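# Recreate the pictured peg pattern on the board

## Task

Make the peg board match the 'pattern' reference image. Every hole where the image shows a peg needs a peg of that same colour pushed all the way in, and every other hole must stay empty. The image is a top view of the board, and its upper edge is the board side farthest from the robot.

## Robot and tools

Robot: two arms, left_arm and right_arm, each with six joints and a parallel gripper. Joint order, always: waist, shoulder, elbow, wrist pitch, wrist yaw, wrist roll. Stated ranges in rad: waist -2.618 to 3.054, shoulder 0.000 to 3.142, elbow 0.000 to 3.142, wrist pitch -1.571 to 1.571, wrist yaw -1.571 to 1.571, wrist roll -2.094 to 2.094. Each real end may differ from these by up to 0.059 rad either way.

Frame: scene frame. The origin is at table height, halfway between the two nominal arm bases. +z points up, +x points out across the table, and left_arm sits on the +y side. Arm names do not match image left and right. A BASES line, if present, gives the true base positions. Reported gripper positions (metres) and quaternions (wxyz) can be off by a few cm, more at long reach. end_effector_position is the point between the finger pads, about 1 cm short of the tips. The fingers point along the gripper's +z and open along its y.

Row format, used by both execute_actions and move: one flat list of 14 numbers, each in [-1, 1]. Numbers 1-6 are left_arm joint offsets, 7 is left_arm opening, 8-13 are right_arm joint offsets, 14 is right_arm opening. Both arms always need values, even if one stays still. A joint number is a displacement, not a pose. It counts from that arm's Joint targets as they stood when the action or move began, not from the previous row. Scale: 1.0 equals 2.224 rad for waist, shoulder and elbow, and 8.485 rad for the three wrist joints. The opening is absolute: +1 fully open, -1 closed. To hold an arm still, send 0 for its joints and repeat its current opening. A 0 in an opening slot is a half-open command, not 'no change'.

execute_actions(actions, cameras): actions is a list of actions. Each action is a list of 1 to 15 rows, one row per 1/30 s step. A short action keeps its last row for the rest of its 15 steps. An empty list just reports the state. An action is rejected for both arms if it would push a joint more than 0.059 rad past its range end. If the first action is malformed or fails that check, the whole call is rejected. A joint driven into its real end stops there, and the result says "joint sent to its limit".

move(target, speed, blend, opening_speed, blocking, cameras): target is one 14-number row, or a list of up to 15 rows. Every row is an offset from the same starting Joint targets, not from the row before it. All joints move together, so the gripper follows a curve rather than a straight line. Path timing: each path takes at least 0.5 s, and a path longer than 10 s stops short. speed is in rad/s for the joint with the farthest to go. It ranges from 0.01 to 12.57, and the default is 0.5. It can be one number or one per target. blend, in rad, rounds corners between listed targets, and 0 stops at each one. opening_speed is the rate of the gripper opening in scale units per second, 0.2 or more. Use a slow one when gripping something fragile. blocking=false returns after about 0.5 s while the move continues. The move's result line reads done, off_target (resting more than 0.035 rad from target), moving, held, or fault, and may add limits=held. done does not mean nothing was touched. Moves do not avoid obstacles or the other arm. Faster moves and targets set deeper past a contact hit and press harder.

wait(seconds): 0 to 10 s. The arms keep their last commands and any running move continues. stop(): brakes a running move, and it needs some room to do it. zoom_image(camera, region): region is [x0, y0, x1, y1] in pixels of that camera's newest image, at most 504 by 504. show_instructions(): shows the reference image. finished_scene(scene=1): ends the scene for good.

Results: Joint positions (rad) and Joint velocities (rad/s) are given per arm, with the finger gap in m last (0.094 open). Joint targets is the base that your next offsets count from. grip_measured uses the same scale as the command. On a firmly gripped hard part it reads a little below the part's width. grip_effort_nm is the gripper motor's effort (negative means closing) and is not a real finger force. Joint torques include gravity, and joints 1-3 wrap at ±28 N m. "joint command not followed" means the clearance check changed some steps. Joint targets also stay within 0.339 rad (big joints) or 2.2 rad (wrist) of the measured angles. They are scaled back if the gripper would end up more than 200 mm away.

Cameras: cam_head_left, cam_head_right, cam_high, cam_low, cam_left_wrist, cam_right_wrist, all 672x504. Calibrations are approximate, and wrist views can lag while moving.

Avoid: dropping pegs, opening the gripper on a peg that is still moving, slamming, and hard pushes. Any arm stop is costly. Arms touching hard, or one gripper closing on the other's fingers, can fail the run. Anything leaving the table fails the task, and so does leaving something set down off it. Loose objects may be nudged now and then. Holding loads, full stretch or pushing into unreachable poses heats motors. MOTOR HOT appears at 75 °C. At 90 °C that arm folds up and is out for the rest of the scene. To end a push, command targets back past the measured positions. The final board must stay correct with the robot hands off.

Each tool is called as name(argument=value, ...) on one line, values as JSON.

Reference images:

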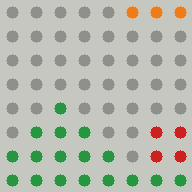

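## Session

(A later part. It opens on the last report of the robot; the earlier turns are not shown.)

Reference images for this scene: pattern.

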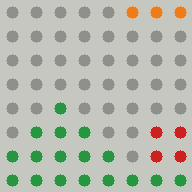

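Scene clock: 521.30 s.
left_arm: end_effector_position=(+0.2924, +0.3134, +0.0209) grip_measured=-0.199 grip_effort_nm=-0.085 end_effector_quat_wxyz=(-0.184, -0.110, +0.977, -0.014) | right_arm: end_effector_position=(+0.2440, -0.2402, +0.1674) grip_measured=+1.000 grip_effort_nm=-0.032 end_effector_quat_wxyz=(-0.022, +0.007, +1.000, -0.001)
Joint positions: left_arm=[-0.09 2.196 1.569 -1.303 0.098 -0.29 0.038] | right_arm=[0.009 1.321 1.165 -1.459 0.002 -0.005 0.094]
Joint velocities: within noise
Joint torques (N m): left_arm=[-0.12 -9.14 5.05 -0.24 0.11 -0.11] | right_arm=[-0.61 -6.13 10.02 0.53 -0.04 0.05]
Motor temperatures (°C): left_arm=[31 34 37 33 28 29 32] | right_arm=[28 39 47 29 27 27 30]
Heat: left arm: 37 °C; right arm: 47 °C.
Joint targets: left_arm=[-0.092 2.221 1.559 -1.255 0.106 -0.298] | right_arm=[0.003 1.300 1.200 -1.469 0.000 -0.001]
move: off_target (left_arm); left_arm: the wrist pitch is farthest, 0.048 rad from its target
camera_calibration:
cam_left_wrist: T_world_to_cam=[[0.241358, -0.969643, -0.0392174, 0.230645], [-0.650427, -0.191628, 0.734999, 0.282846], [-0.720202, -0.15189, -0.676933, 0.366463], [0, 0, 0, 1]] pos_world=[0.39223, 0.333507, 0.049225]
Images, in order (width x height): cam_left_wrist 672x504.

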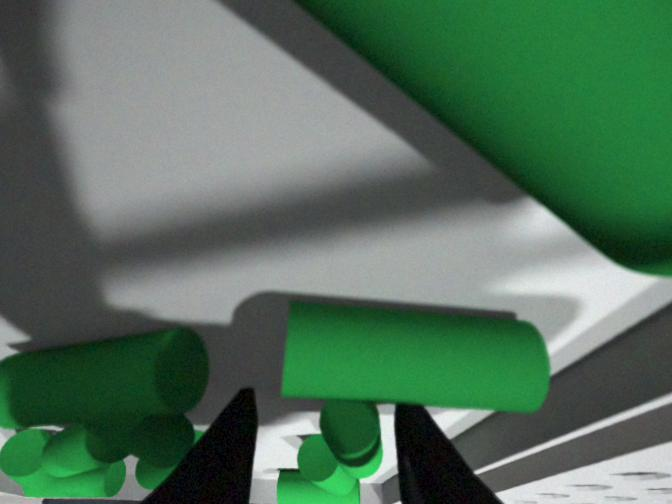

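move(target=[0,0.003,0,0.005,0,0,-0.2,0,0,0,0,0,0,1], speed=0.5, cameras=["cam_left_wrist"])

zoom_image(camera="cam_left_wrist", region=[200, 280, 480, 504])

Scene clock: 535.63 s.
left_arm: end_effector_position=(+0.2942, +0.3131, +0.0203) grip_measured=-0.199 grip_effort_nm=-0.090 end_effector_quat_wxyz=(-0.181, -0.110, +0.977, -0.015) | right_arm: end_effector_position=(+0.2440, -0.2402, +0.1674) grip_measured=+1.000 grip_effort_nm=-0.027 end_effector_quat_wxyz=(-0.022, +0.007, +1.000, -0.001)
Joint positions: left_arm=[-0.09 2.196 1.569 -1.295 0.099 -0.29 0.038] | right_arm=[0.009 1.321 1.165 -1.459 0.002 -0.005 0.094]
Joint velocities: within noise
Joint torques (N m): left_arm=[-0.09 -8.42 4.93 0.11 0.14 -0.08] | right_arm=[-0.59 -6.15 10.02 0.53 -0.04 0.05]
Motor temperatures (°C): left_arm=[31 35 36 33 28 29 32] | right_arm=[28 39 47 29 27 27 30]
Heat: left arm: 36 °C; right arm: 47 °C.
Joint targets: left_arm=[-0.092 2.228 1.559 -1.212 0.107 -0.298] | right_arm=[0.003 1.300 1.200 -1.469 0.000 -0.001]
move: off_target (left_arm); left_arm: the wrist pitch is farthest, 0.083 rad from its target
camera_calibration:
cam_left_wrist: T_world_to_cam=[[0.241922, -0.969636, -0.0357725, 0.22957], [-0.655879, -0.190587, 0.73041, 0.28587], [-0.71505, -0.15324, -0.682072, 0.366237], [0, 0, 0, 1]] pos_world=[0.393835, 0.333205, 0.0492099]
Images, in order (width x height): cam_left_wrist 672x504.

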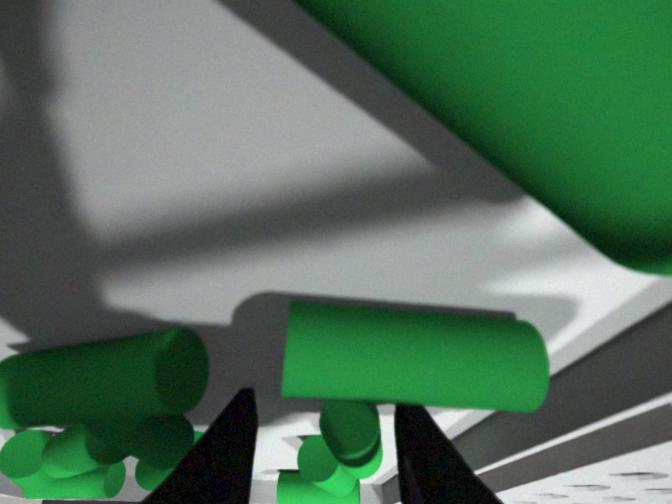

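Scaled by 1.800 from the camera's 672x504 image, which has a finer 960x720 frame.

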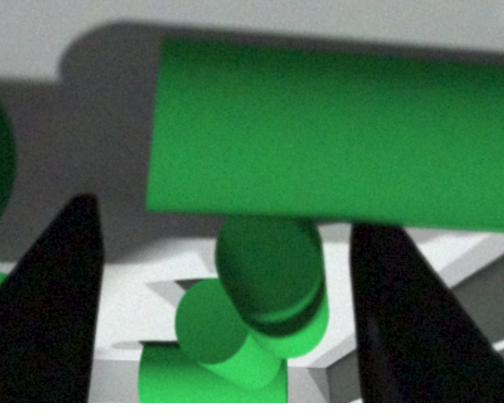

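move(target=[[-0.0306,-0.1205,-0.0423,-0.0004,-0.0126,-0.0101,-0.2,0,0,0,0,0,0,1],[-0.0306,-0.0841,-0.1043,0.0238,-0.0126,-0.0101,-0.2,0,0,0,0,0,0,1]], speed=[0.8,0.5], cameras=["cam_left_wrist"])

Scene clock: 582.00 s.
left_arm: end_effector_position=(+0.2918, +0.3057, +0.0208) grip_measured=-0.199 grip_effort_nm=-0.066 end_effector_quat_wxyz=(-0.082, -0.110, +0.990, +0.014) | right_arm: end_effector_position=(+0.2440, -0.2402, +0.1674) grip_measured=+1.000 grip_effort_nm=-0.032 end_effector_quat_wxyz=(-0.022, +0.007, +1.000, -0.001)
Joint positions: left_arm=[-0.16 2.018 1.343 -1.062 0.015 -0.374 0.038] | right_arm=[0.009 1.321 1.165 -1.459 0.002 -0.005 0.094]
Joint velocities: within noise
Joint torques (N m): left_arm=[-0.08 -7.72 4.77 0.2 -0.17 -0.1] | right_arm=[-0.61 -6.15 10.03 0.53 -0.03 0.06]
Motor temperatures (°C): left_arm=[31 36 36 33 28 29 31] | right_arm=[28 39 48 29 27 27 30]
Heat: left arm: 36 °C; right arm: 48 °C.
Joint targets: left_arm=[-0.159 2.040 1.327 -1.010 0.000 -0.383] | right_arm=[0.003 1.300 1.200 -1.469 0.000 -0.001]
move: off_target (left_arm); left_arm: the wrist pitch is farthest, 0.052 rad from its target
camera_calibration:
cam_left_wrist: T_world_to_cam=[[0.242267, -0.967871, -0.0673249, 0.223101], [-0.783696, -0.236129, 0.574511, 0.336932], [-0.57195, -0.0864227, -0.815723, 0.304402], [0, 0, 0, 1]] pos_world=[0.384105, 0.321799, 0.0697569]
Images, in order (width x height): cam_left_wrist 672x504.

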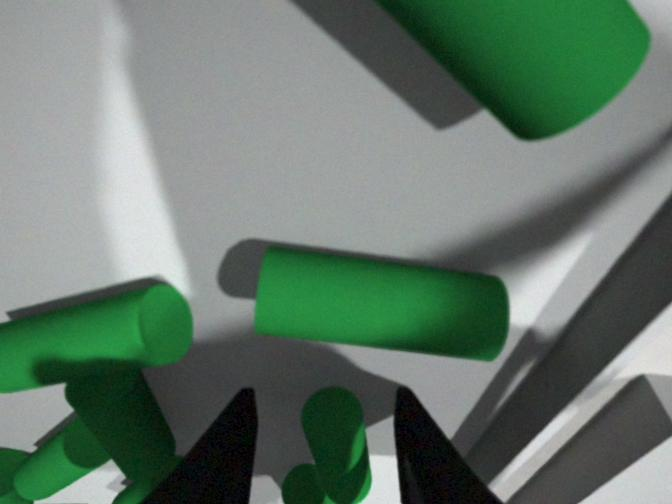

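move(target=[[0,0,0,0.0050,0,0,-0.2,0,0,0,0,0,0,1],[0,0,0,0.0050,0,0,-1,0,0,0,0,0,0,1]], speed=0.5, opening_speed=1.5, cameras=["cam_left_wrist"])

Scene clock: 592.90 s.
left_arm: end_effector_position=(+0.2961, +0.3001, +0.0201) grip_measured=-0.695 grip_effort_nm=-1.048 end_effector_quat_wxyz=(-0.075, -0.110, +0.991, +0.001) | right_arm: end_effector_position=(+0.2440, -0.2402, +0.1674) grip_measured=+1.000 grip_effort_nm=-0.032 end_effector_quat_wxyz=(-0.022, +0.007, +1.000, -0.001)
Joint positions: left_arm=[-0.162 2.018 1.343 -1.042 0.038 -0.374 0.014] | right_arm=[0.009 1.321 1.165 -1.459 0.002 -0.005 0.094]
Joint velocities: within noise
Joint torques (N m): left_arm=[0.18 -7.75 4.77 0.45 -0.38 -0.13] | right_arm=[-0.61 -6.15 10.02 0.53 -0.03 0.05]
Motor temperatures (°C): left_arm=[31 36 36 33 28 29 31] | right_arm=[28 39 48 29 27 27 30]
Heat: left arm: 36 °C; right arm: 48 °C.
Joint targets: left_arm=[-0.160 2.040 1.327 -0.968 0.000 -0.383] | right_arm=[0.003 1.300 1.200 -1.469 0.000 -0.001]
move: off_target (left_arm); target 2's new numbers were sent with left_arm's wrist pitch 0.092 rad from that target; left_arm: the wrist pitch is farthest, 0.074 rad from its target
camera_calibration:
cam_left_wrist: T_world_to_cam=[[0.243988, -0.969014, -0.0384894, 0.215779], [-0.793159, -0.222232, 0.56702, 0.338151], [-0.558004, -0.107818, -0.822804, 0.30818], [0, 0, 0, 1]] pos_world=[0.387525, 0.317468, 0.070139]
Images, in order (width x height): cam_left_wrist 672x504.

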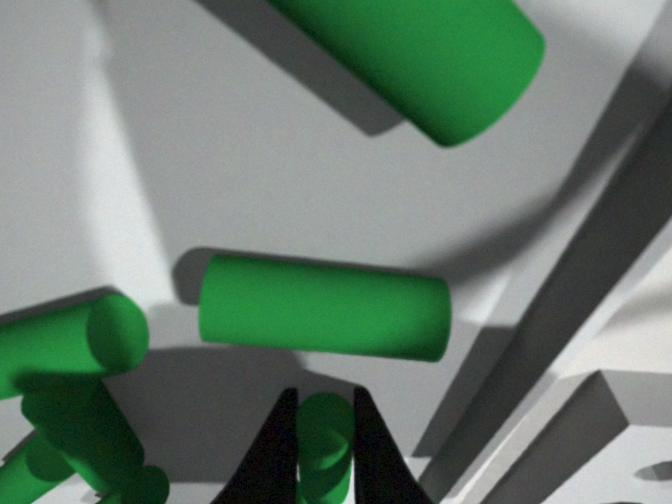

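move(target=[[0,-0.036,0.062,-0.0291,0,0,-1,0,0,0,0,0,0,1],[-0.0629,-0.1978,-0.192,0.1141,0,0.0451,-1,0,0,0,0,0,0,1],[-0.0976,-0.0472,-0.3363,0.2451,0,0.0451,-1,0,0,0,0,0,0,1]], speed=[0.5,1.2,1.2], cameras=["cam_left_wrist","cam_head_left","cam_low"])

Scene clock: 618.80 s.
left_arm: end_effector_position=(+0.4109, +0.1890, +0.0985) grip_measured=-0.695 grip_effort_nm=-1.053 end_effector_quat_wxyz=(+0.605, +0.143, +0.775, -0.117) | right_arm: end_effector_position=(+0.2440, -0.2402, +0.1674) grip_measured=+1.000 grip_effort_nm=-0.027 end_effector_quat_wxyz=(-0.022, +0.007, +1.000, -0.001)
Joint positions: left_arm=[-0.372 1.918 0.588 1.086 0.007 -0.008 0.014] | right_arm=[0.009 1.321 1.165 -1.459 0.002 -0.005 0.094]
Joint velocities: within noise
Joint torques (N m): left_arm=[-0.25 -6.78 4.52 2.02 -0.11 0.09] | right_arm=[-0.64 -6.16 10 0.52 -0.03 0.06]
Motor temperatures (°C): left_arm=[31 37 35 33 28 29 33] | right_arm=[28 39 48 29 27 27 30]
Heat: left arm: 37 °C; right arm: 48 °C.
Joint targets: left_arm=[-0.377 1.935 0.579 1.112 0.000 0.000] | right_arm=[0.003 1.300 1.200 -1.469 0.000 -0.001]
move: done
camera_calibration:
cam_left_wrist: T_world_to_cam=[[-0.341009, -0.939424, 0.0345844, 0.310797], [-0.614063, 0.194746, -0.764854, 0.338901], [0.711787, -0.282059, -0.643275, -0.081651], [0, 0, 0, 1]] pos_world=[0.372209, 0.20294, 0.195937]
Images, in order (width x height): cam_head_left 672x504, cam_low 672x504, cam_left_wrist 672x504.

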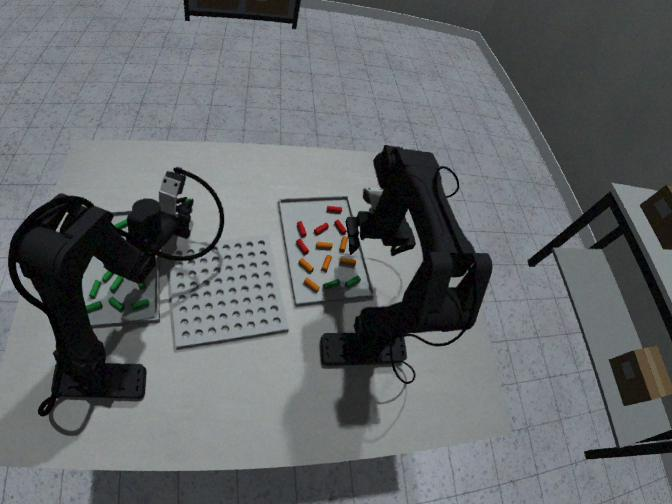

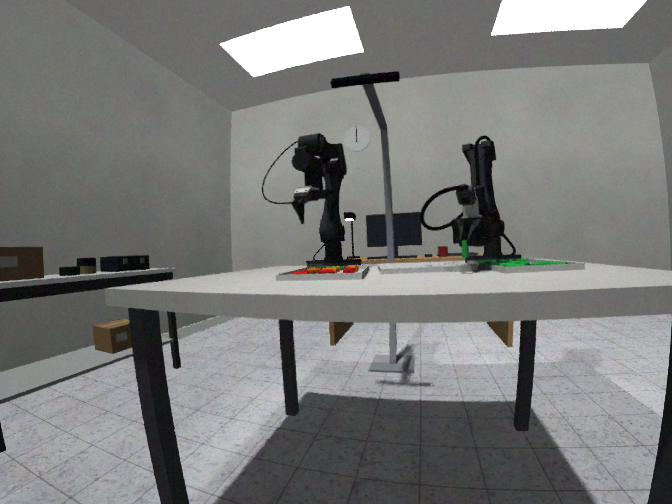

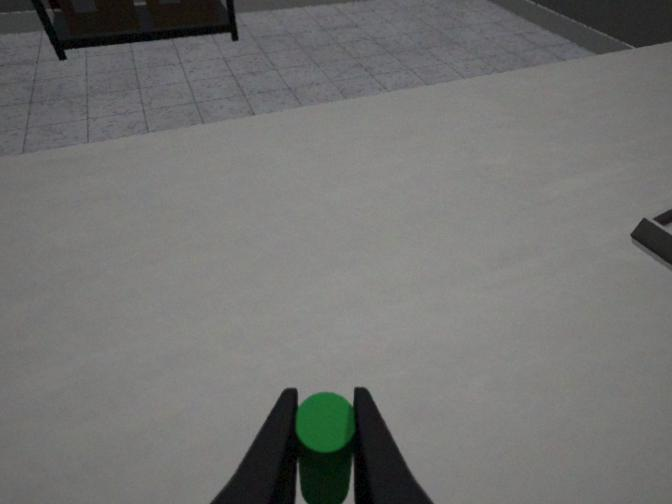

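zoom_image(camera="cam_low", region=[410, 190, 570, 290])

Scaled by 3.150 from the camera's 672x504 image, which has a finer 960x720 frame.

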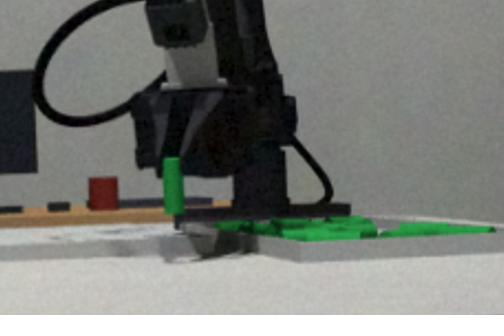

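move(target=[0,0.132,0.0054,0.0348,0,0,-1,0,0,0,0,0,0,1], speed=0.4, cameras=["cam_left_wrist","cam_low"])

zoom_image(camera="cam_low", region=[410, 190, 570, 290])

Scene clock: 628.80 s.
left_arm: end_effector_position=(+0.4136, +0.1880, +0.0582) grip_measured=-0.695 grip_effort_nm=-1.043 end_effector_quat_wxyz=(+0.627, +0.140, +0.757, -0.121) | right_arm: end_effector_position=(+0.2440, -0.2402, +0.1674) grip_measured=+1.000 grip_effort_nm=-0.027 end_effector_quat_wxyz=(-0.022, +0.007, +1.000, -0.001)
Joint positions: left_arm=[-0.372 2.18 0.59 1.404 0.007 -0.006 0.014] | right_arm=[0.009 1.321 1.165 -1.459 0.002 -0.005 0.094]
Joint velocities: within noise
Joint torques (N m): left_arm=[-0.36 -4.83 3.96 1.79 -0.11 0.06] | right_arm=[-0.62 -6.15 10 0.53 -0.03 0.05]
Motor temperatures (°C): left_arm=[31 36 35 36 28 29 33] | right_arm=[28 39 48 29 27 27 30]
Heat: left arm: 36 °C; right arm: 48 °C.
Joint targets: left_arm=[-0.377 2.229 0.591 1.407 0.000 -0.001] | right_arm=[0.003 1.300 1.200 -1.469 0.000 -0.001]
move: off_target (left_arm); left_arm: the shoulder is farthest, 0.048 rad from its target
camera_calibration:
cam_left_wrist: T_world_to_cam=[[-0.343121, -0.938664, 0.0343265, 0.312903], [-0.571535, 0.179639, -0.800673, 0.29728], [0.745397, -0.294346, -0.598117, -0.124035], [0, 0, 0, 1]] pos_world=[0.369725, 0.203798, 0.153096]
Images, in order (width x height): cam_low 672x504, cam_left_wrist 672x504.

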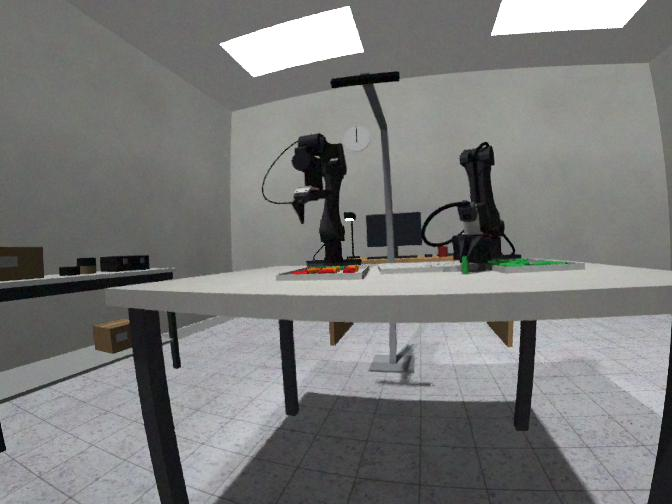

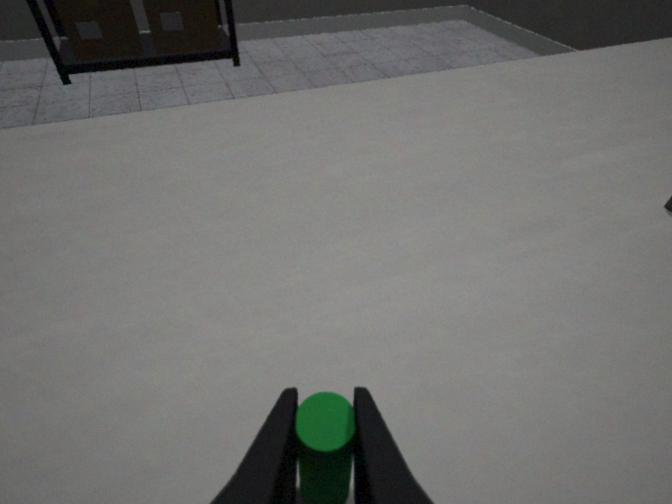

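Scaled by 3.150 from the camera's 672x504 image, which has a finer 960x720 frame.

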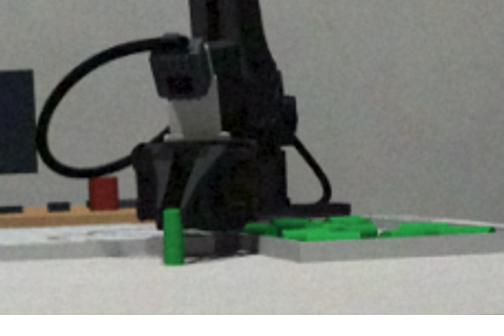

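move(target=[[0,-0.09,0,-0.014,0,0,-1,0,0,0,0,0,0,1],[0.0135,-0.0054,0.2028,-0.0548,0,0,-1,0,0,0,0,0,0,1],[0.0135,0.06,0.201,-0.0362,0,0,-1,0,0,0,0,0,0,1]], speed=[0.7,0.7,0.3], cameras=["cam_left_wrist","cam_low"])

zoom_image(camera="cam_low", region=[390, 190, 570, 300])

Scene clock: 654.73 s.
left_arm: end_effector_position=(+0.5097, +0.1635, +0.0634) grip_measured=-0.695 grip_effort_nm=-1.048 end_effector_quat_wxyz=(+0.632, +0.132, +0.755, -0.115) | right_arm: end_effector_position=(+0.2440, -0.2402, +0.1674) grip_measured=+1.000 grip_effort_nm=-0.032 end_effector_quat_wxyz=(-0.022, +0.007, +1.000, -0.001)
Joint positions: left_arm=[-0.352 2.324 1.027 1.122 0.007 -0.006 0.014] | right_arm=[0.009 1.321 1.165 -1.459 0.002 -0.005 0.094]
Joint velocities: within noise
Joint torques (N m): left_arm=[0.32 -8.55 6.89 1.54 -0.1 0.05] | right_arm=[-0.61 -6.15 10 0.53 -0.04 0.06]
Motor temperatures (°C): left_arm=[31 35 35 38 28 29 33] | right_arm=[28 38 48 29 27 27 30]
Heat: left arm: 38 °C; right arm: 48 °C.
Joint targets: left_arm=[-0.346 2.363 1.039 1.100 0.000 0.000] | right_arm=[0.003 1.300 1.200 -1.469 0.000 -0.001]
move: off_target (left_arm); left_arm: the shoulder is farthest, 0.038 rad from its target
camera_calibration:
cam_left_wrist: T_world_to_cam=[[-0.324519, -0.945261, 0.0341919, 0.314293], [-0.56687, 0.165421, -0.807028, 0.361056], [0.757196, -0.281278, -0.589522, -0.208523], [0, 0, 0, 1]] pos_world=[0.464558, 0.17871, 0.157707]
Images, in order (width x height): cam_low 672x504, cam_left_wrist 672x504.

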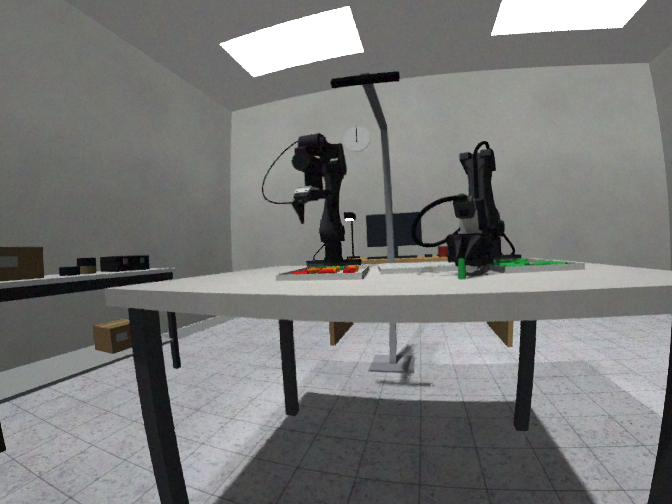

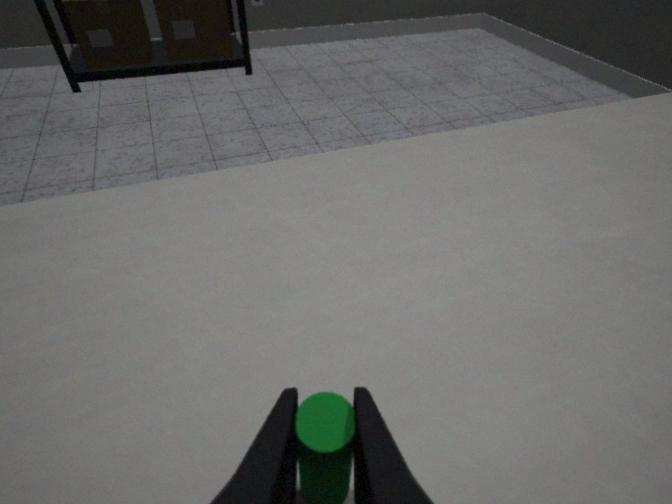

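Scaled by 2.800 from the camera's 672x504 image, which has a finer 960x720 frame.

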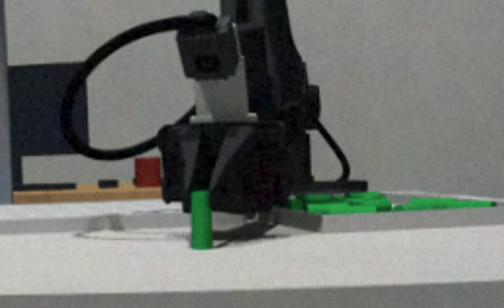

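move(target=[0,0.0225,0,0.006,0,0,-1,0,0,0,0,0,0,1], speed=0.3, cameras=["cam_low"])

zoom_image(camera="cam_low", region=[390, 190, 570, 300])

Scene clock: 660.63 s.
left_arm: end_effector_position=(+0.5111, +0.1630, +0.0620) grip_measured=-0.695 grip_effort_nm=-1.048 end_effector_quat_wxyz=(+0.649, +0.130, +0.741, -0.118) | right_arm: end_effector_position=(+0.2440, -0.2402, +0.1674) grip_measured=+1.000 grip_effort_nm=-0.032 end_effector_quat_wxyz=(-0.022, +0.007, +1.000, -0.001)
Joint positions: left_arm=[-0.352 2.367 1.032 1.204 0.007 -0.005 0.014] | right_arm=[0.009 1.321 1.165 -1.459 0.002 -0.005 0.094]
Joint velocities: within noise
Joint torques (N m): left_arm=[0.59 -7.91 6.02 1.27 -0.11 0.06] | right_arm=[-0.59 -6.17 10.02 0.54 -0.04 0.06]
Motor temperatures (°C): left_arm=[31 34 35 38 28 29 33] | right_arm=[28 38 48 29 27 27 30]
Heat: left arm: 38 °C; right arm: 48 °C.
Joint targets: left_arm=[-0.346 2.413 1.039 1.151 0.000 -0.001] | right_arm=[0.003 1.300 1.200 -1.469 0.000 -0.001]
move: off_target (left_arm); left_arm: the wrist pitch is farthest, 0.053 rad from its target
Images, in order (width x height): cam_low 672x504.

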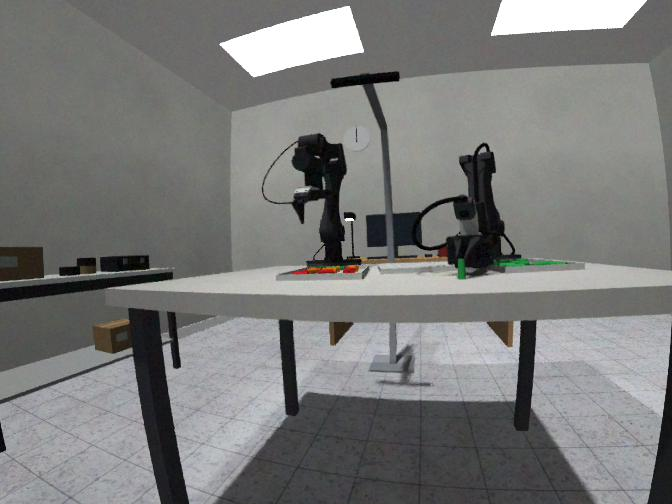

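Scaled by 2.800 from the camera's 672x504 image, which has a finer 960x720 frame.

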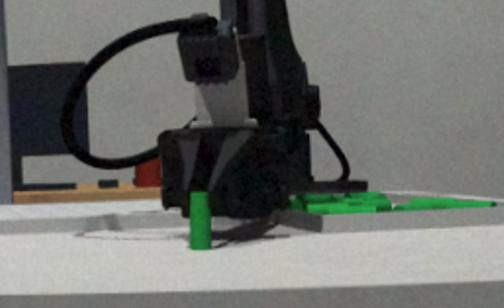

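move(target=[[0,-0.018,0,-0.003,0,0,-1,0,0,0,0,0,0,1],[0,-0.018,0,-0.003,0,0,-0.4,0,0,0,0,0,0,1]], speed=0.3, opening_speed=0.5, cameras=["cam_low","cam_left_wrist"])

zoom_image(camera="cam_low", region=[390, 190, 570, 300])

Scene clock: 677.47 s.
left_arm: end_effector_position=(+0.5084, +0.1639, +0.0450) grip_measured=-0.401 grip_effort_nm=0.061 end_effector_quat_wxyz=(+0.623, +0.133, +0.763, -0.113) | right_arm: end_effector_position=(+0.2440, -0.2402, +0.1674) grip_measured=+1.000 grip_effort_nm=-0.027 end_effector_quat_wxyz=(-0.022, +0.007, +1.000, -0.001)
Joint positions: left_arm=[-0.352 2.367 1.032 1.135 0.007 -0.005 0.028] | right_arm=[0.009 1.321 1.165 -1.459 0.002 -0.005 0.094]
Joint velocities: within noise
Joint torques (N m): left_arm=[0.47 -11.43 5.98 1.68 -0.08 0.04] | right_arm=[-0.61 -6.15 10.03 0.53 -0.04 0.06]
Motor temperatures (°C): left_arm=[31 36 35 37 28 29 33] | right_arm=[28 38 48 29 27 27 30]
Heat: left arm: 37 °C; right arm: 48 °C.
Joint targets: left_arm=[-0.346 2.373 1.039 1.125 0.000 -0.001] | right_arm=[0.003 1.300 1.200 -1.469 0.000 -0.001]
move: done; target 2's new numbers were sent with left_arm's wrist pitch 0.079 rad from that target
camera_calibration:
cam_left_wrist: T_world_to_cam=[[-0.323898, -0.945515, 0.0330446, 0.314716], [-0.585031, 0.172716, -0.792407, 0.352797], [0.743525, -0.275991, -0.609098, -0.21126], [0, 0, 0, 1]] pos_world=[0.46541, 0.178329, 0.140481]
Images, in order (width x height): cam_low 672x504, cam_left_wrist 672x504.

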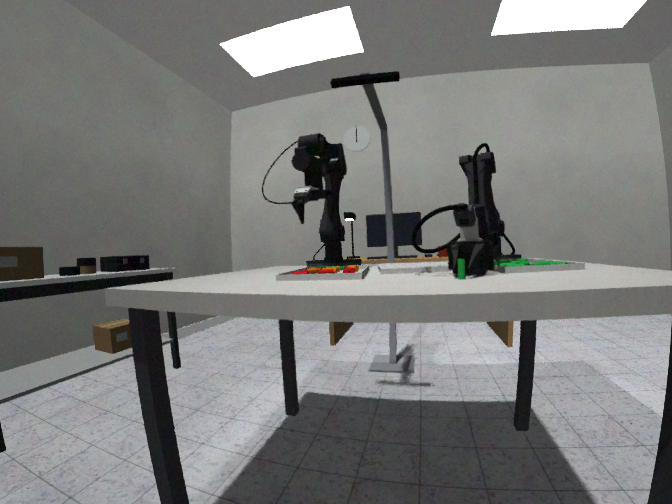

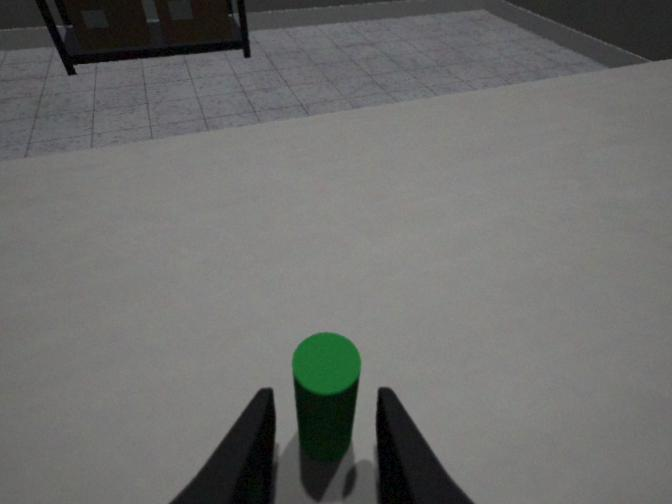

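Scaled by 2.800 from the camera's 672x504 image, which has a finer 960x720 frame.

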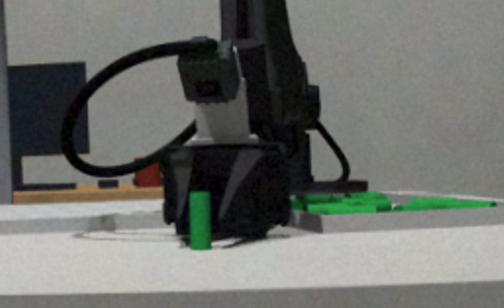

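move(target=[[0,0.0018,0.0162,-0.0038,0,0,-0.4,0,0,0,0,0,0,1],[0,0.0018,0.0162,-0.0038,0,0,-1,0,0,0,0,0,0,1],[0,-0.09,0.0162,-0.0274,0,0,-1,0,0,0,0,0,0,1],[-0.0139,-0.1969,-0.2068,-0.0015,0,0,-1,0,0,0,0,0,0,1]], speed=[0.3,0.3,0.6,0.8], opening_speed=1.5, cameras=["cam_low","cam_left_wrist"])

zoom_image(camera="cam_low", region=[390, 180, 570, 300])

Scene clock: 717.03 s.
left_arm: end_effector_position=(+0.4083, +0.1894, +0.0759) grip_measured=-0.694 grip_effort_nm=-1.043 end_effector_quat_wxyz=(+0.585, +0.147, +0.790, -0.113) | right_arm: end_effector_position=(+0.2440, -0.2402, +0.1674) grip_measured=+1.000 grip_effort_nm=-0.032 end_effector_quat_wxyz=(-0.022, +0.007, +1.000, -0.001)
Joint positions: left_arm=[-0.373 1.969 0.587 1.087 0.007 -0.005 0.014] | right_arm=[0.009 1.321 1.165 -1.459 0.002 -0.005 0.094]
Joint velocities: within noise
Joint torques (N m): left_arm=[-0.32 -11.54 4.34 2 -0.04 0.05] | right_arm=[-0.61 -6.15 10.03 0.53 -0.03 0.06]
Motor temperatures (°C): left_arm=[31 41 35 40 28 29 33] | right_arm=[28 38 48 29 27 27 30]
Heat: left arm: 41 °C; right arm: 48 °C.
Joint targets: left_arm=[-0.378 1.934 0.579 1.113 0.000 -0.001] | right_arm=[0.003 1.300 1.200 -1.469 0.000 -0.001]
move: done
camera_calibration:
cam_left_wrist: T_world_to_cam=[[-0.341298, -0.939441, 0.0311003, 0.311456], [-0.648185, 0.211265, -0.73159, 0.328178], [0.680715, -0.269849, -0.681035, -0.0810741], [0, 0, 0, 1]] pos_world=[0.374207, 0.201384, 0.175191]
Images, in order (width x height): cam_low 672x504, cam_left_wrist 672x504.

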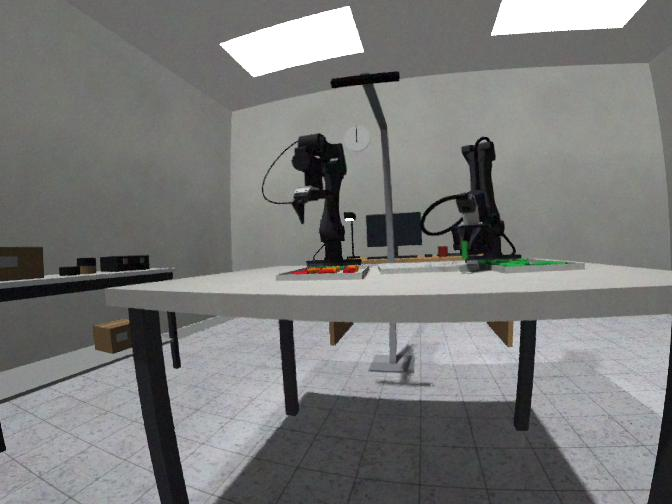

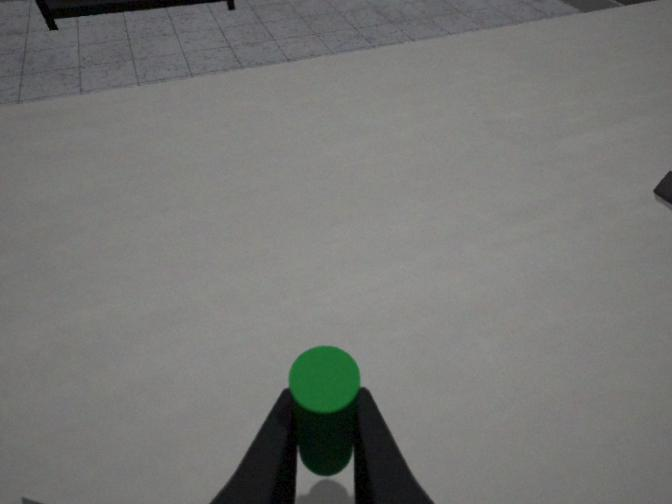

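Scaled by 2.800 from the camera's 672x504 image, which has a finer 960x720 frame.

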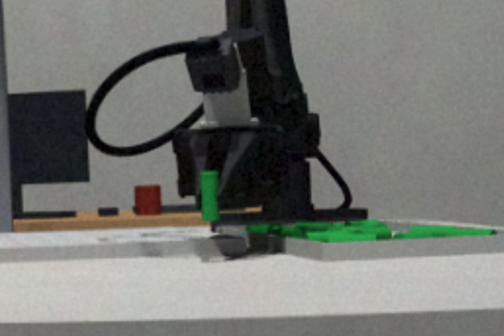

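move(target=[0,0.0913,0,0.0161,0,0,-1,0,0,0,0,0,0,1], speed=0.3, cameras=["cam_low"])

zoom_image(camera="cam_low", region=[390, 180, 570, 300])

Scene clock: 734.33 s.
left_arm: end_effector_position=(+0.4072, +0.1899, +0.0422) grip_measured=-0.694 grip_effort_nm=-1.043 end_effector_quat_wxyz=(+0.580, +0.147, +0.793, -0.112) | right_arm: end_effector_position=(+0.2440, -0.2402, +0.1674) grip_measured=+1.000 grip_effort_nm=-0.032 end_effector_quat_wxyz=(-0.022, +0.007, +1.000, -0.001)
Joint positions: left_arm=[-0.373 2.115 0.587 1.221 0.007 -0.005 0.014] | right_arm=[0.009 1.321 1.165 -1.459 0.002 -0.005 0.094]
Joint velocities: within noise
Joint torques (N m): left_arm=[-0.32 -7.02 3.52 2.05 -0.1 0.06] | right_arm=[-0.62 -6.15 10 0.53 -0.03 0.05]
Motor temperatures (°C): left_arm=[31 40 35 42 28 29 33] | right_arm=[28 38 48 29 27 27 30]
Heat: left arm: 42 °C; right arm: 48 °C.
Joint targets: left_arm=[-0.378 2.137 0.579 1.249 0.000 -0.001] | right_arm=[0.003 1.300 1.200 -1.469 0.000 -0.001]
move: done
Images, in order (width x height): cam_low 672x504.

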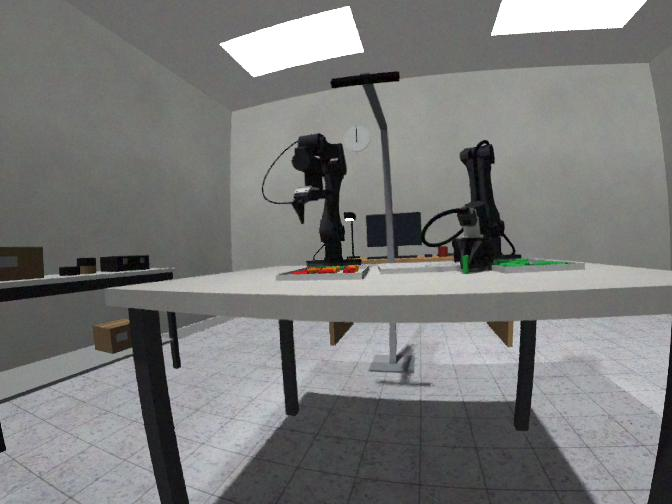

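Scaled by 2.800 from the camera's 672x504 image, which has a finer 960x720 frame.

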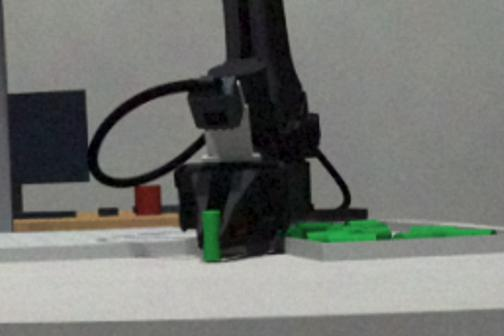

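move(target=[[0,0,0,0,0,0,-0.3,0,0,0,0,0,0,1],[0,-0.129,0,-0.0236,0,0,-0.3,0,0,0,0,0,0,1]], speed=0.4, opening_speed=0.7, cameras=["cam_left_wrist","cam_low"])

Scene clock: 744.97 s.
left_arm: end_effector_position=(+0.4100, +0.1888, +0.1098) grip_measured=-0.301 grip_effort_nm=0.056 end_effector_quat_wxyz=(+0.610, +0.143, +0.771, -0.118) | right_arm: end_effector_position=(+0.2440, -0.2402, +0.1674) grip_measured=+1.000 grip_effort_nm=-0.032 end_effector_quat_wxyz=(-0.022, +0.007, +1.000, -0.001)
Joint positions: left_arm=[-0.373 1.877 0.587 1.059 0.007 -0.005 0.033] | right_arm=[0.009 1.321 1.165 -1.459 0.002 -0.005 0.094]
Joint velocities: within noise
Joint torques (N m): left_arm=[-0.27 -10.45 4.93 1.7 -0.09 0.04] | right_arm=[-0.61 -6.15 10.02 0.53 -0.04 0.05]
Motor temperatures (°C): left_arm=[31 38 35 43 28 29 33] | right_arm=[28 38 48 29 27 27 30]
Heat: left arm: 43 °C; right arm: 48 °C.
Joint targets: left_arm=[-0.378 1.851 0.579 1.049 0.000 -0.001] | right_arm=[0.003 1.300 1.200 -1.469 0.000 -0.001]
move: done
camera_calibration:
cam_left_wrist: T_world_to_cam=[[-0.343075, -0.938757, 0.0321664, 0.310878], [-0.604235, 0.194344, -0.772742, 0.343956], [0.719166, -0.284545, -0.633904, -0.077521], [0, 0, 0, 1]] pos_world=[0.370235, 0.202935, 0.206648]
Images, in order (width x height): cam_low 672x504, cam_left_wrist 672x504.

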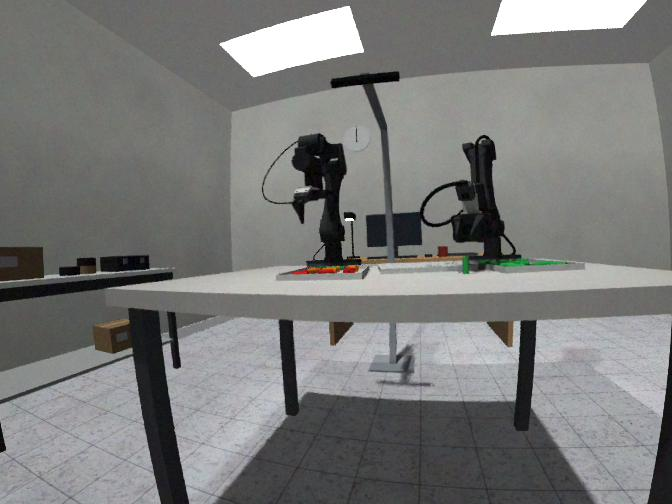

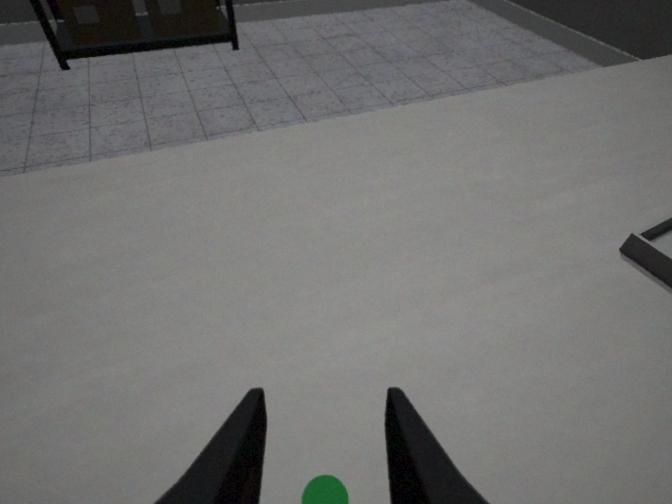

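move(target=[[0,0,0.4591,-0.2297,0,0,-0.3,0,0,0,0,0,0,1],[-0.0029,0.2927,0.848,-0.3044,0,0,-0.3,0,0,0,0,0,0,1]], speed=1.2, cameras=["cam_left_wrist","cam_low"])

Scene clock: 773.40 s.
left_arm: end_effector_position=(+0.4182, +0.1829, +0.0978) grip_measured=-0.301 grip_effort_nm=0.061 end_effector_quat_wxyz=(+0.003, +0.183, +0.983, -0.004) | right_arm: end_effector_position=(+0.2440, -0.2402, +0.1674) grip_measured=+1.000 grip_effort_nm=-0.032 end_effector_quat_wxyz=(-0.022, +0.007, +1.000, -0.001)
Joint positions: left_arm=[-0.378 2.477 2.435 -1.522 0.007 -0.005 0.033] | right_arm=[0.009 1.321 1.165 -1.459 0.002 -0.005 0.094]
Joint velocities: within noise
Joint torques (N m): left_arm=[-0.36 -11.82 9.96 -0.14 -0.09 0.05] | right_arm=[-0.61 -6.16 10 0.53 -0.03 0.05]
Motor temperatures (°C): left_arm=[31 39 35 41 28 29 33] | right_arm=[28 38 49 29 27 27 30]
Heat: left arm: 41 °C; right arm: 49 °C.
Joint targets: left_arm=[-0.384 2.502 2.464 -1.534 0.000 -0.001] | right_arm=[0.003 1.300 1.200 -1.469 0.000 -0.001]
move: done
camera_calibration:
cam_left_wrist: T_world_to_cam=[[-0.330821, -0.943655, -0.00849821, 0.308265], [-0.851822, 0.294727, 0.433054, 0.307996], [-0.406149, 0.150502, -0.901328, 0.324628], [0, 0, 0, 1]] pos_world=[0.496186, 0.151264, 0.161837]
Images, in order (width x height): cam_low 672x504, cam_left_wrist 672x504.

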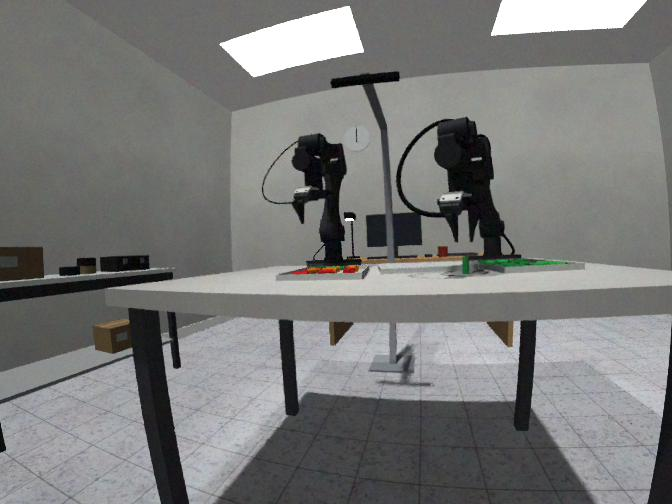

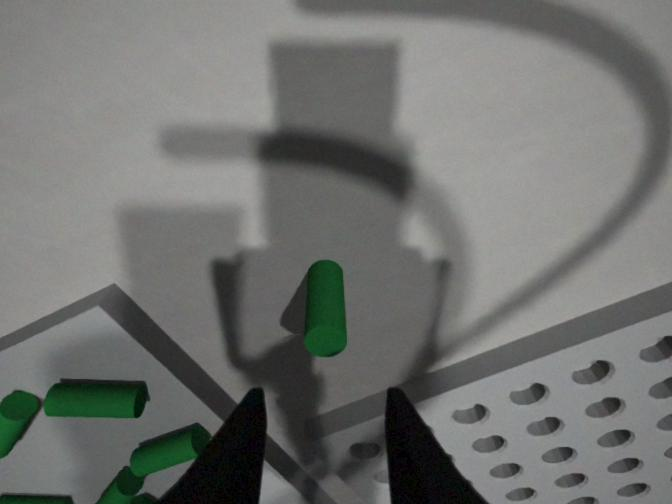

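move(target=[[0,-0.0018,-0.0805,0.0214,0,0,-0.3,0,0,0,0,0,0,1],[0,-0.0018,-0.0805,0.0214,0,0,-1,0,0,0,0,0,0,1]], speed=0.3, opening_speed=1, cameras=["cam_left_wrist"])

Scene clock: 789.53 s.
left_arm: end_effector_position=(+0.4248, +0.1803, +0.0630) grip_measured=-0.986 grip_effort_nm=-0.759 end_effector_quat_wxyz=(+0.008, +0.183, +0.983, -0.005) | right_arm: end_effector_position=(+0.2440, -0.2402, +0.1674) grip_measured=+1.000 grip_effort_nm=-0.027 end_effector_quat_wxyz=(-0.022, +0.007, +1.000, -0.001)
Joint positions: left_arm=[-0.378 2.477 2.296 -1.372 0.007 -0.005 0.001] | right_arm=[0.009 1.321 1.165 -1.459 0.002 -0.005 0.094]
Joint velocities: within noise
Joint torques (N m): left_arm=[-0.38 -12.37 6.17 0.22 -0.1 0.04] | right_arm=[-0.61 -6.15 10.02 0.54 -0.04 0.06]
Motor temperatures (°C): left_arm=[31 42 35 38 28 29 32] | right_arm=[28 38 49 29 27 27 30]
Heat: left arm: 42 °C; right arm: 49 °C.
Joint targets: left_arm=[-0.384 2.498 2.286 -1.352 0.000 -0.001] | right_arm=[0.003 1.300 1.200 -1.469 0.000 -0.001]
move: done
camera_calibration:
cam_left_wrist: T_world_to_cam=[[-0.330737, -0.943688, -0.0081187, 0.307704], [-0.855919, 0.296331, 0.423781, 0.331535], [-0.397512, 0.147109, -0.905728, 0.293486], [0, 0, 0, 1]] pos_world=[0.5022, 0.148958, 0.127818]
Images, in order (width x height): cam_left_wrist 672x504.

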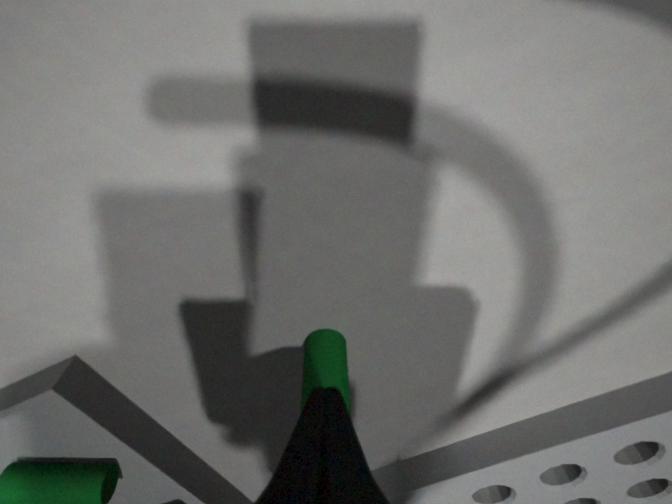

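move(target=[[0,0.0018,0.08,-0.0214,0,0,-1,0,0,0,0,0,0,1],[0,0.0018,0.08,-0.0214,0,0,-0.3,0,0,0,0,0,0,1],[0.0006,-0.0216,-0.0558,0.007,0,0,-0.3,0,0,0,0,0,0,1],[0.0006,-0.0216,-0.0558,0.007,0,0,-1,0,0,0,0,0,0,1]], speed=0.4, opening_speed=1, cameras=["cam_left_wrist"])

Scene clock: 828.00 s.
left_arm: end_effector_position=(+0.4095, +0.1863, +0.0317) grip_measured=-0.686 grip_effort_nm=-1.038 end_effector_quat_wxyz=(-0.024, +0.183, +0.983, +0.001) | right_arm: end_effector_position=(+0.2440, -0.2402, +0.1674) grip_measured=+1.000 grip_effort_nm=-0.032 end_effector_quat_wxyz=(-0.022, +0.007, +1.000, -0.001)
Joint positions: left_arm=[-0.378 2.477 2.171 -1.312 0.007 -0.005 0.015] | right_arm=[0.009 1.321 1.165 -1.459 0.002 -0.005 0.094]
Joint velocities: within noise
Joint torques (N m): left_arm=[-0.42 -16.57 6.17 0.09 -0.09 0.02] | right_arm=[-0.61 -6.15 10.02 0.54 -0.04 0.06]
Motor temperatures (°C): left_arm=[31 45 35 36 28 29 33] | right_arm=[28 38 49 29 27 27 30]
Heat: left arm: 45 °C; right arm: 49 °C.
Joint targets: left_arm=[-0.383 2.450 2.161 -1.293 0.000 -0.001] | right_arm=[0.003 1.300 1.200 -1.469 0.000 -0.001]
move: done
camera_calibration:
cam_left_wrist: T_world_to_cam=[[-0.331331, -0.943456, -0.0104784, 0.308227], [-0.828238, 0.285512, 0.482187, 0.318698], [-0.451931, 0.168442, -0.876006, 0.275551], [0, 0, 0, 1]] pos_world=[0.490613, 0.153392, 0.0909419]
Images, in order (width x height): cam_left_wrist 672x504.

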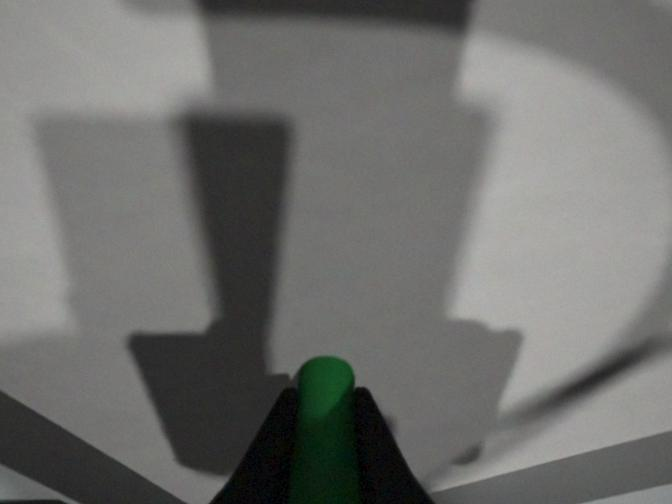

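move(target=[[0,0,0,0,0,0,-0.3,0,0,0,0,0,0,1],[0,-0.0205,0.002,0,0,0,-0.3,0,0,0,0,0,0,1]], speed=0.3, opening_speed=1, cameras=["cam_left_wrist"])

Scene clock: 839.93 s.
left_arm: end_effector_position=(+0.4121, +0.1853, +0.0438) grip_measured=-0.301 grip_effort_nm=0.061 end_effector_quat_wxyz=(-0.011, +0.183, +0.983, -0.002) | right_arm: end_effector_position=(+0.2440, -0.2402, +0.1674) grip_measured=+1.000 grip_effort_nm=-0.032 end_effector_quat_wxyz=(-0.022, +0.007, +1.000, -0.001)
Joint positions: left_arm=[-0.378 2.45 2.171 -1.311 0.007 -0.005 0.033] | right_arm=[0.009 1.321 1.165 -1.459 0.002 -0.005 0.094]
Joint velocities: within noise
Joint torques (N m): left_arm=[-0.51 -18.29 6.57 0.1 -0.1 0.04] | right_arm=[-0.61 -6.16 10.02 0.54 -0.04 0.05]
Motor temperatures (°C): left_arm=[31 49 35 36 28 29 33] | right_arm=[28 38 49 29 27 27 30]
Heat: left arm: 49 °C; right arm: 49 °C.
Joint targets: left_arm=[-0.383 2.404 2.166 -1.293 0.000 -0.001] | right_arm=[0.003 1.300 1.200 -1.469 0.000 -0.001]
move: off_target (left_arm); left_arm: the shoulder is farthest, 0.046 rad from its target
camera_calibration:
cam_left_wrist: T_world_to_cam=[[-0.331003, -0.943582, -0.00952042, 0.308183], [-0.840456, 0.29021, 0.457615, 0.320512], [-0.429035, 0.159474, -0.889099, 0.280312], [0, 0, 0, 1]] pos_world=[0.491649, 0.153078, 0.105489]
Images, in order (width x height): cam_left_wrist 672x504.

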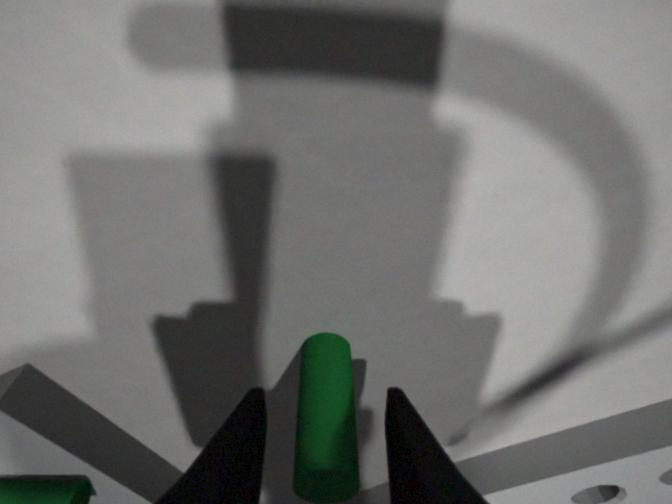

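move(target=[[0,-0.0095,0,0,0,0,-0.3,0,0,0,0,0,0,1],[0,-0.0095,0,0,0,0,-1,0,0,0,0,0,0,1]], speed=0.3, opening_speed=1, cameras=["cam_left_wrist"])

Scene clock: 852.23 s.
left_arm: end_effector_position=(+0.4136, +0.1847, +0.0524) grip_measured=-0.691 grip_effort_nm=-1.038 end_effector_quat_wxyz=(-0.001, +0.183, +0.983, -0.003) | right_arm: end_effector_position=(+0.2440, -0.2402, +0.1674) grip_measured=+1.000 grip_effort_nm=-0.037 end_effector_quat_wxyz=(-0.022, +0.007, +1.000, -0.001)
Joint positions: left_arm=[-0.378 2.431 2.171 -1.311 0.007 -0.005 0.015] | right_arm=[0.009 1.321 1.165 -1.459 0.002 -0.005 0.094]
Joint velocities: within noise
Joint torques (N m): left_arm=[-0.49 -18.35 6.64 0.12 -0.08 0.06] | right_arm=[-0.61 -6.13 10.02 0.53 -0.04 0.05]
Motor temperatures (°C): left_arm=[31 54 35 36 28 29 33] | right_arm=[28 38 49 29 27 27 30]
Heat: left arm: 54 °C; right arm: 49 °C.
Joint targets: left_arm=[-0.383 2.383 2.166 -1.293 0.000 -0.001] | right_arm=[0.003 1.300 1.200 -1.469 0.000 -0.001]
move: off_target (left_arm); target 2's new numbers were sent with left_arm's shoulder 0.048 rad from that target; left_arm: the shoulder is farthest, 0.048 rad from its target
camera_calibration:
cam_left_wrist: T_world_to_cam=[[-0.330895, -0.943626, -0.00883528, 0.308097], [-0.848413, 0.293382, 0.440593, 0.321678], [-0.413163, 0.153286, -0.897664, 0.283691], [0, 0, 0, 1]] pos_world=[0.492075, 0.152868, 0.115653]
Images, in order (width x height): cam_left_wrist 672x504.

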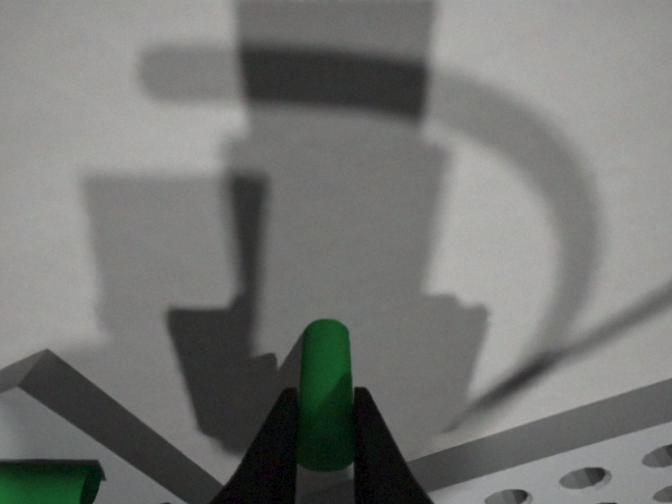

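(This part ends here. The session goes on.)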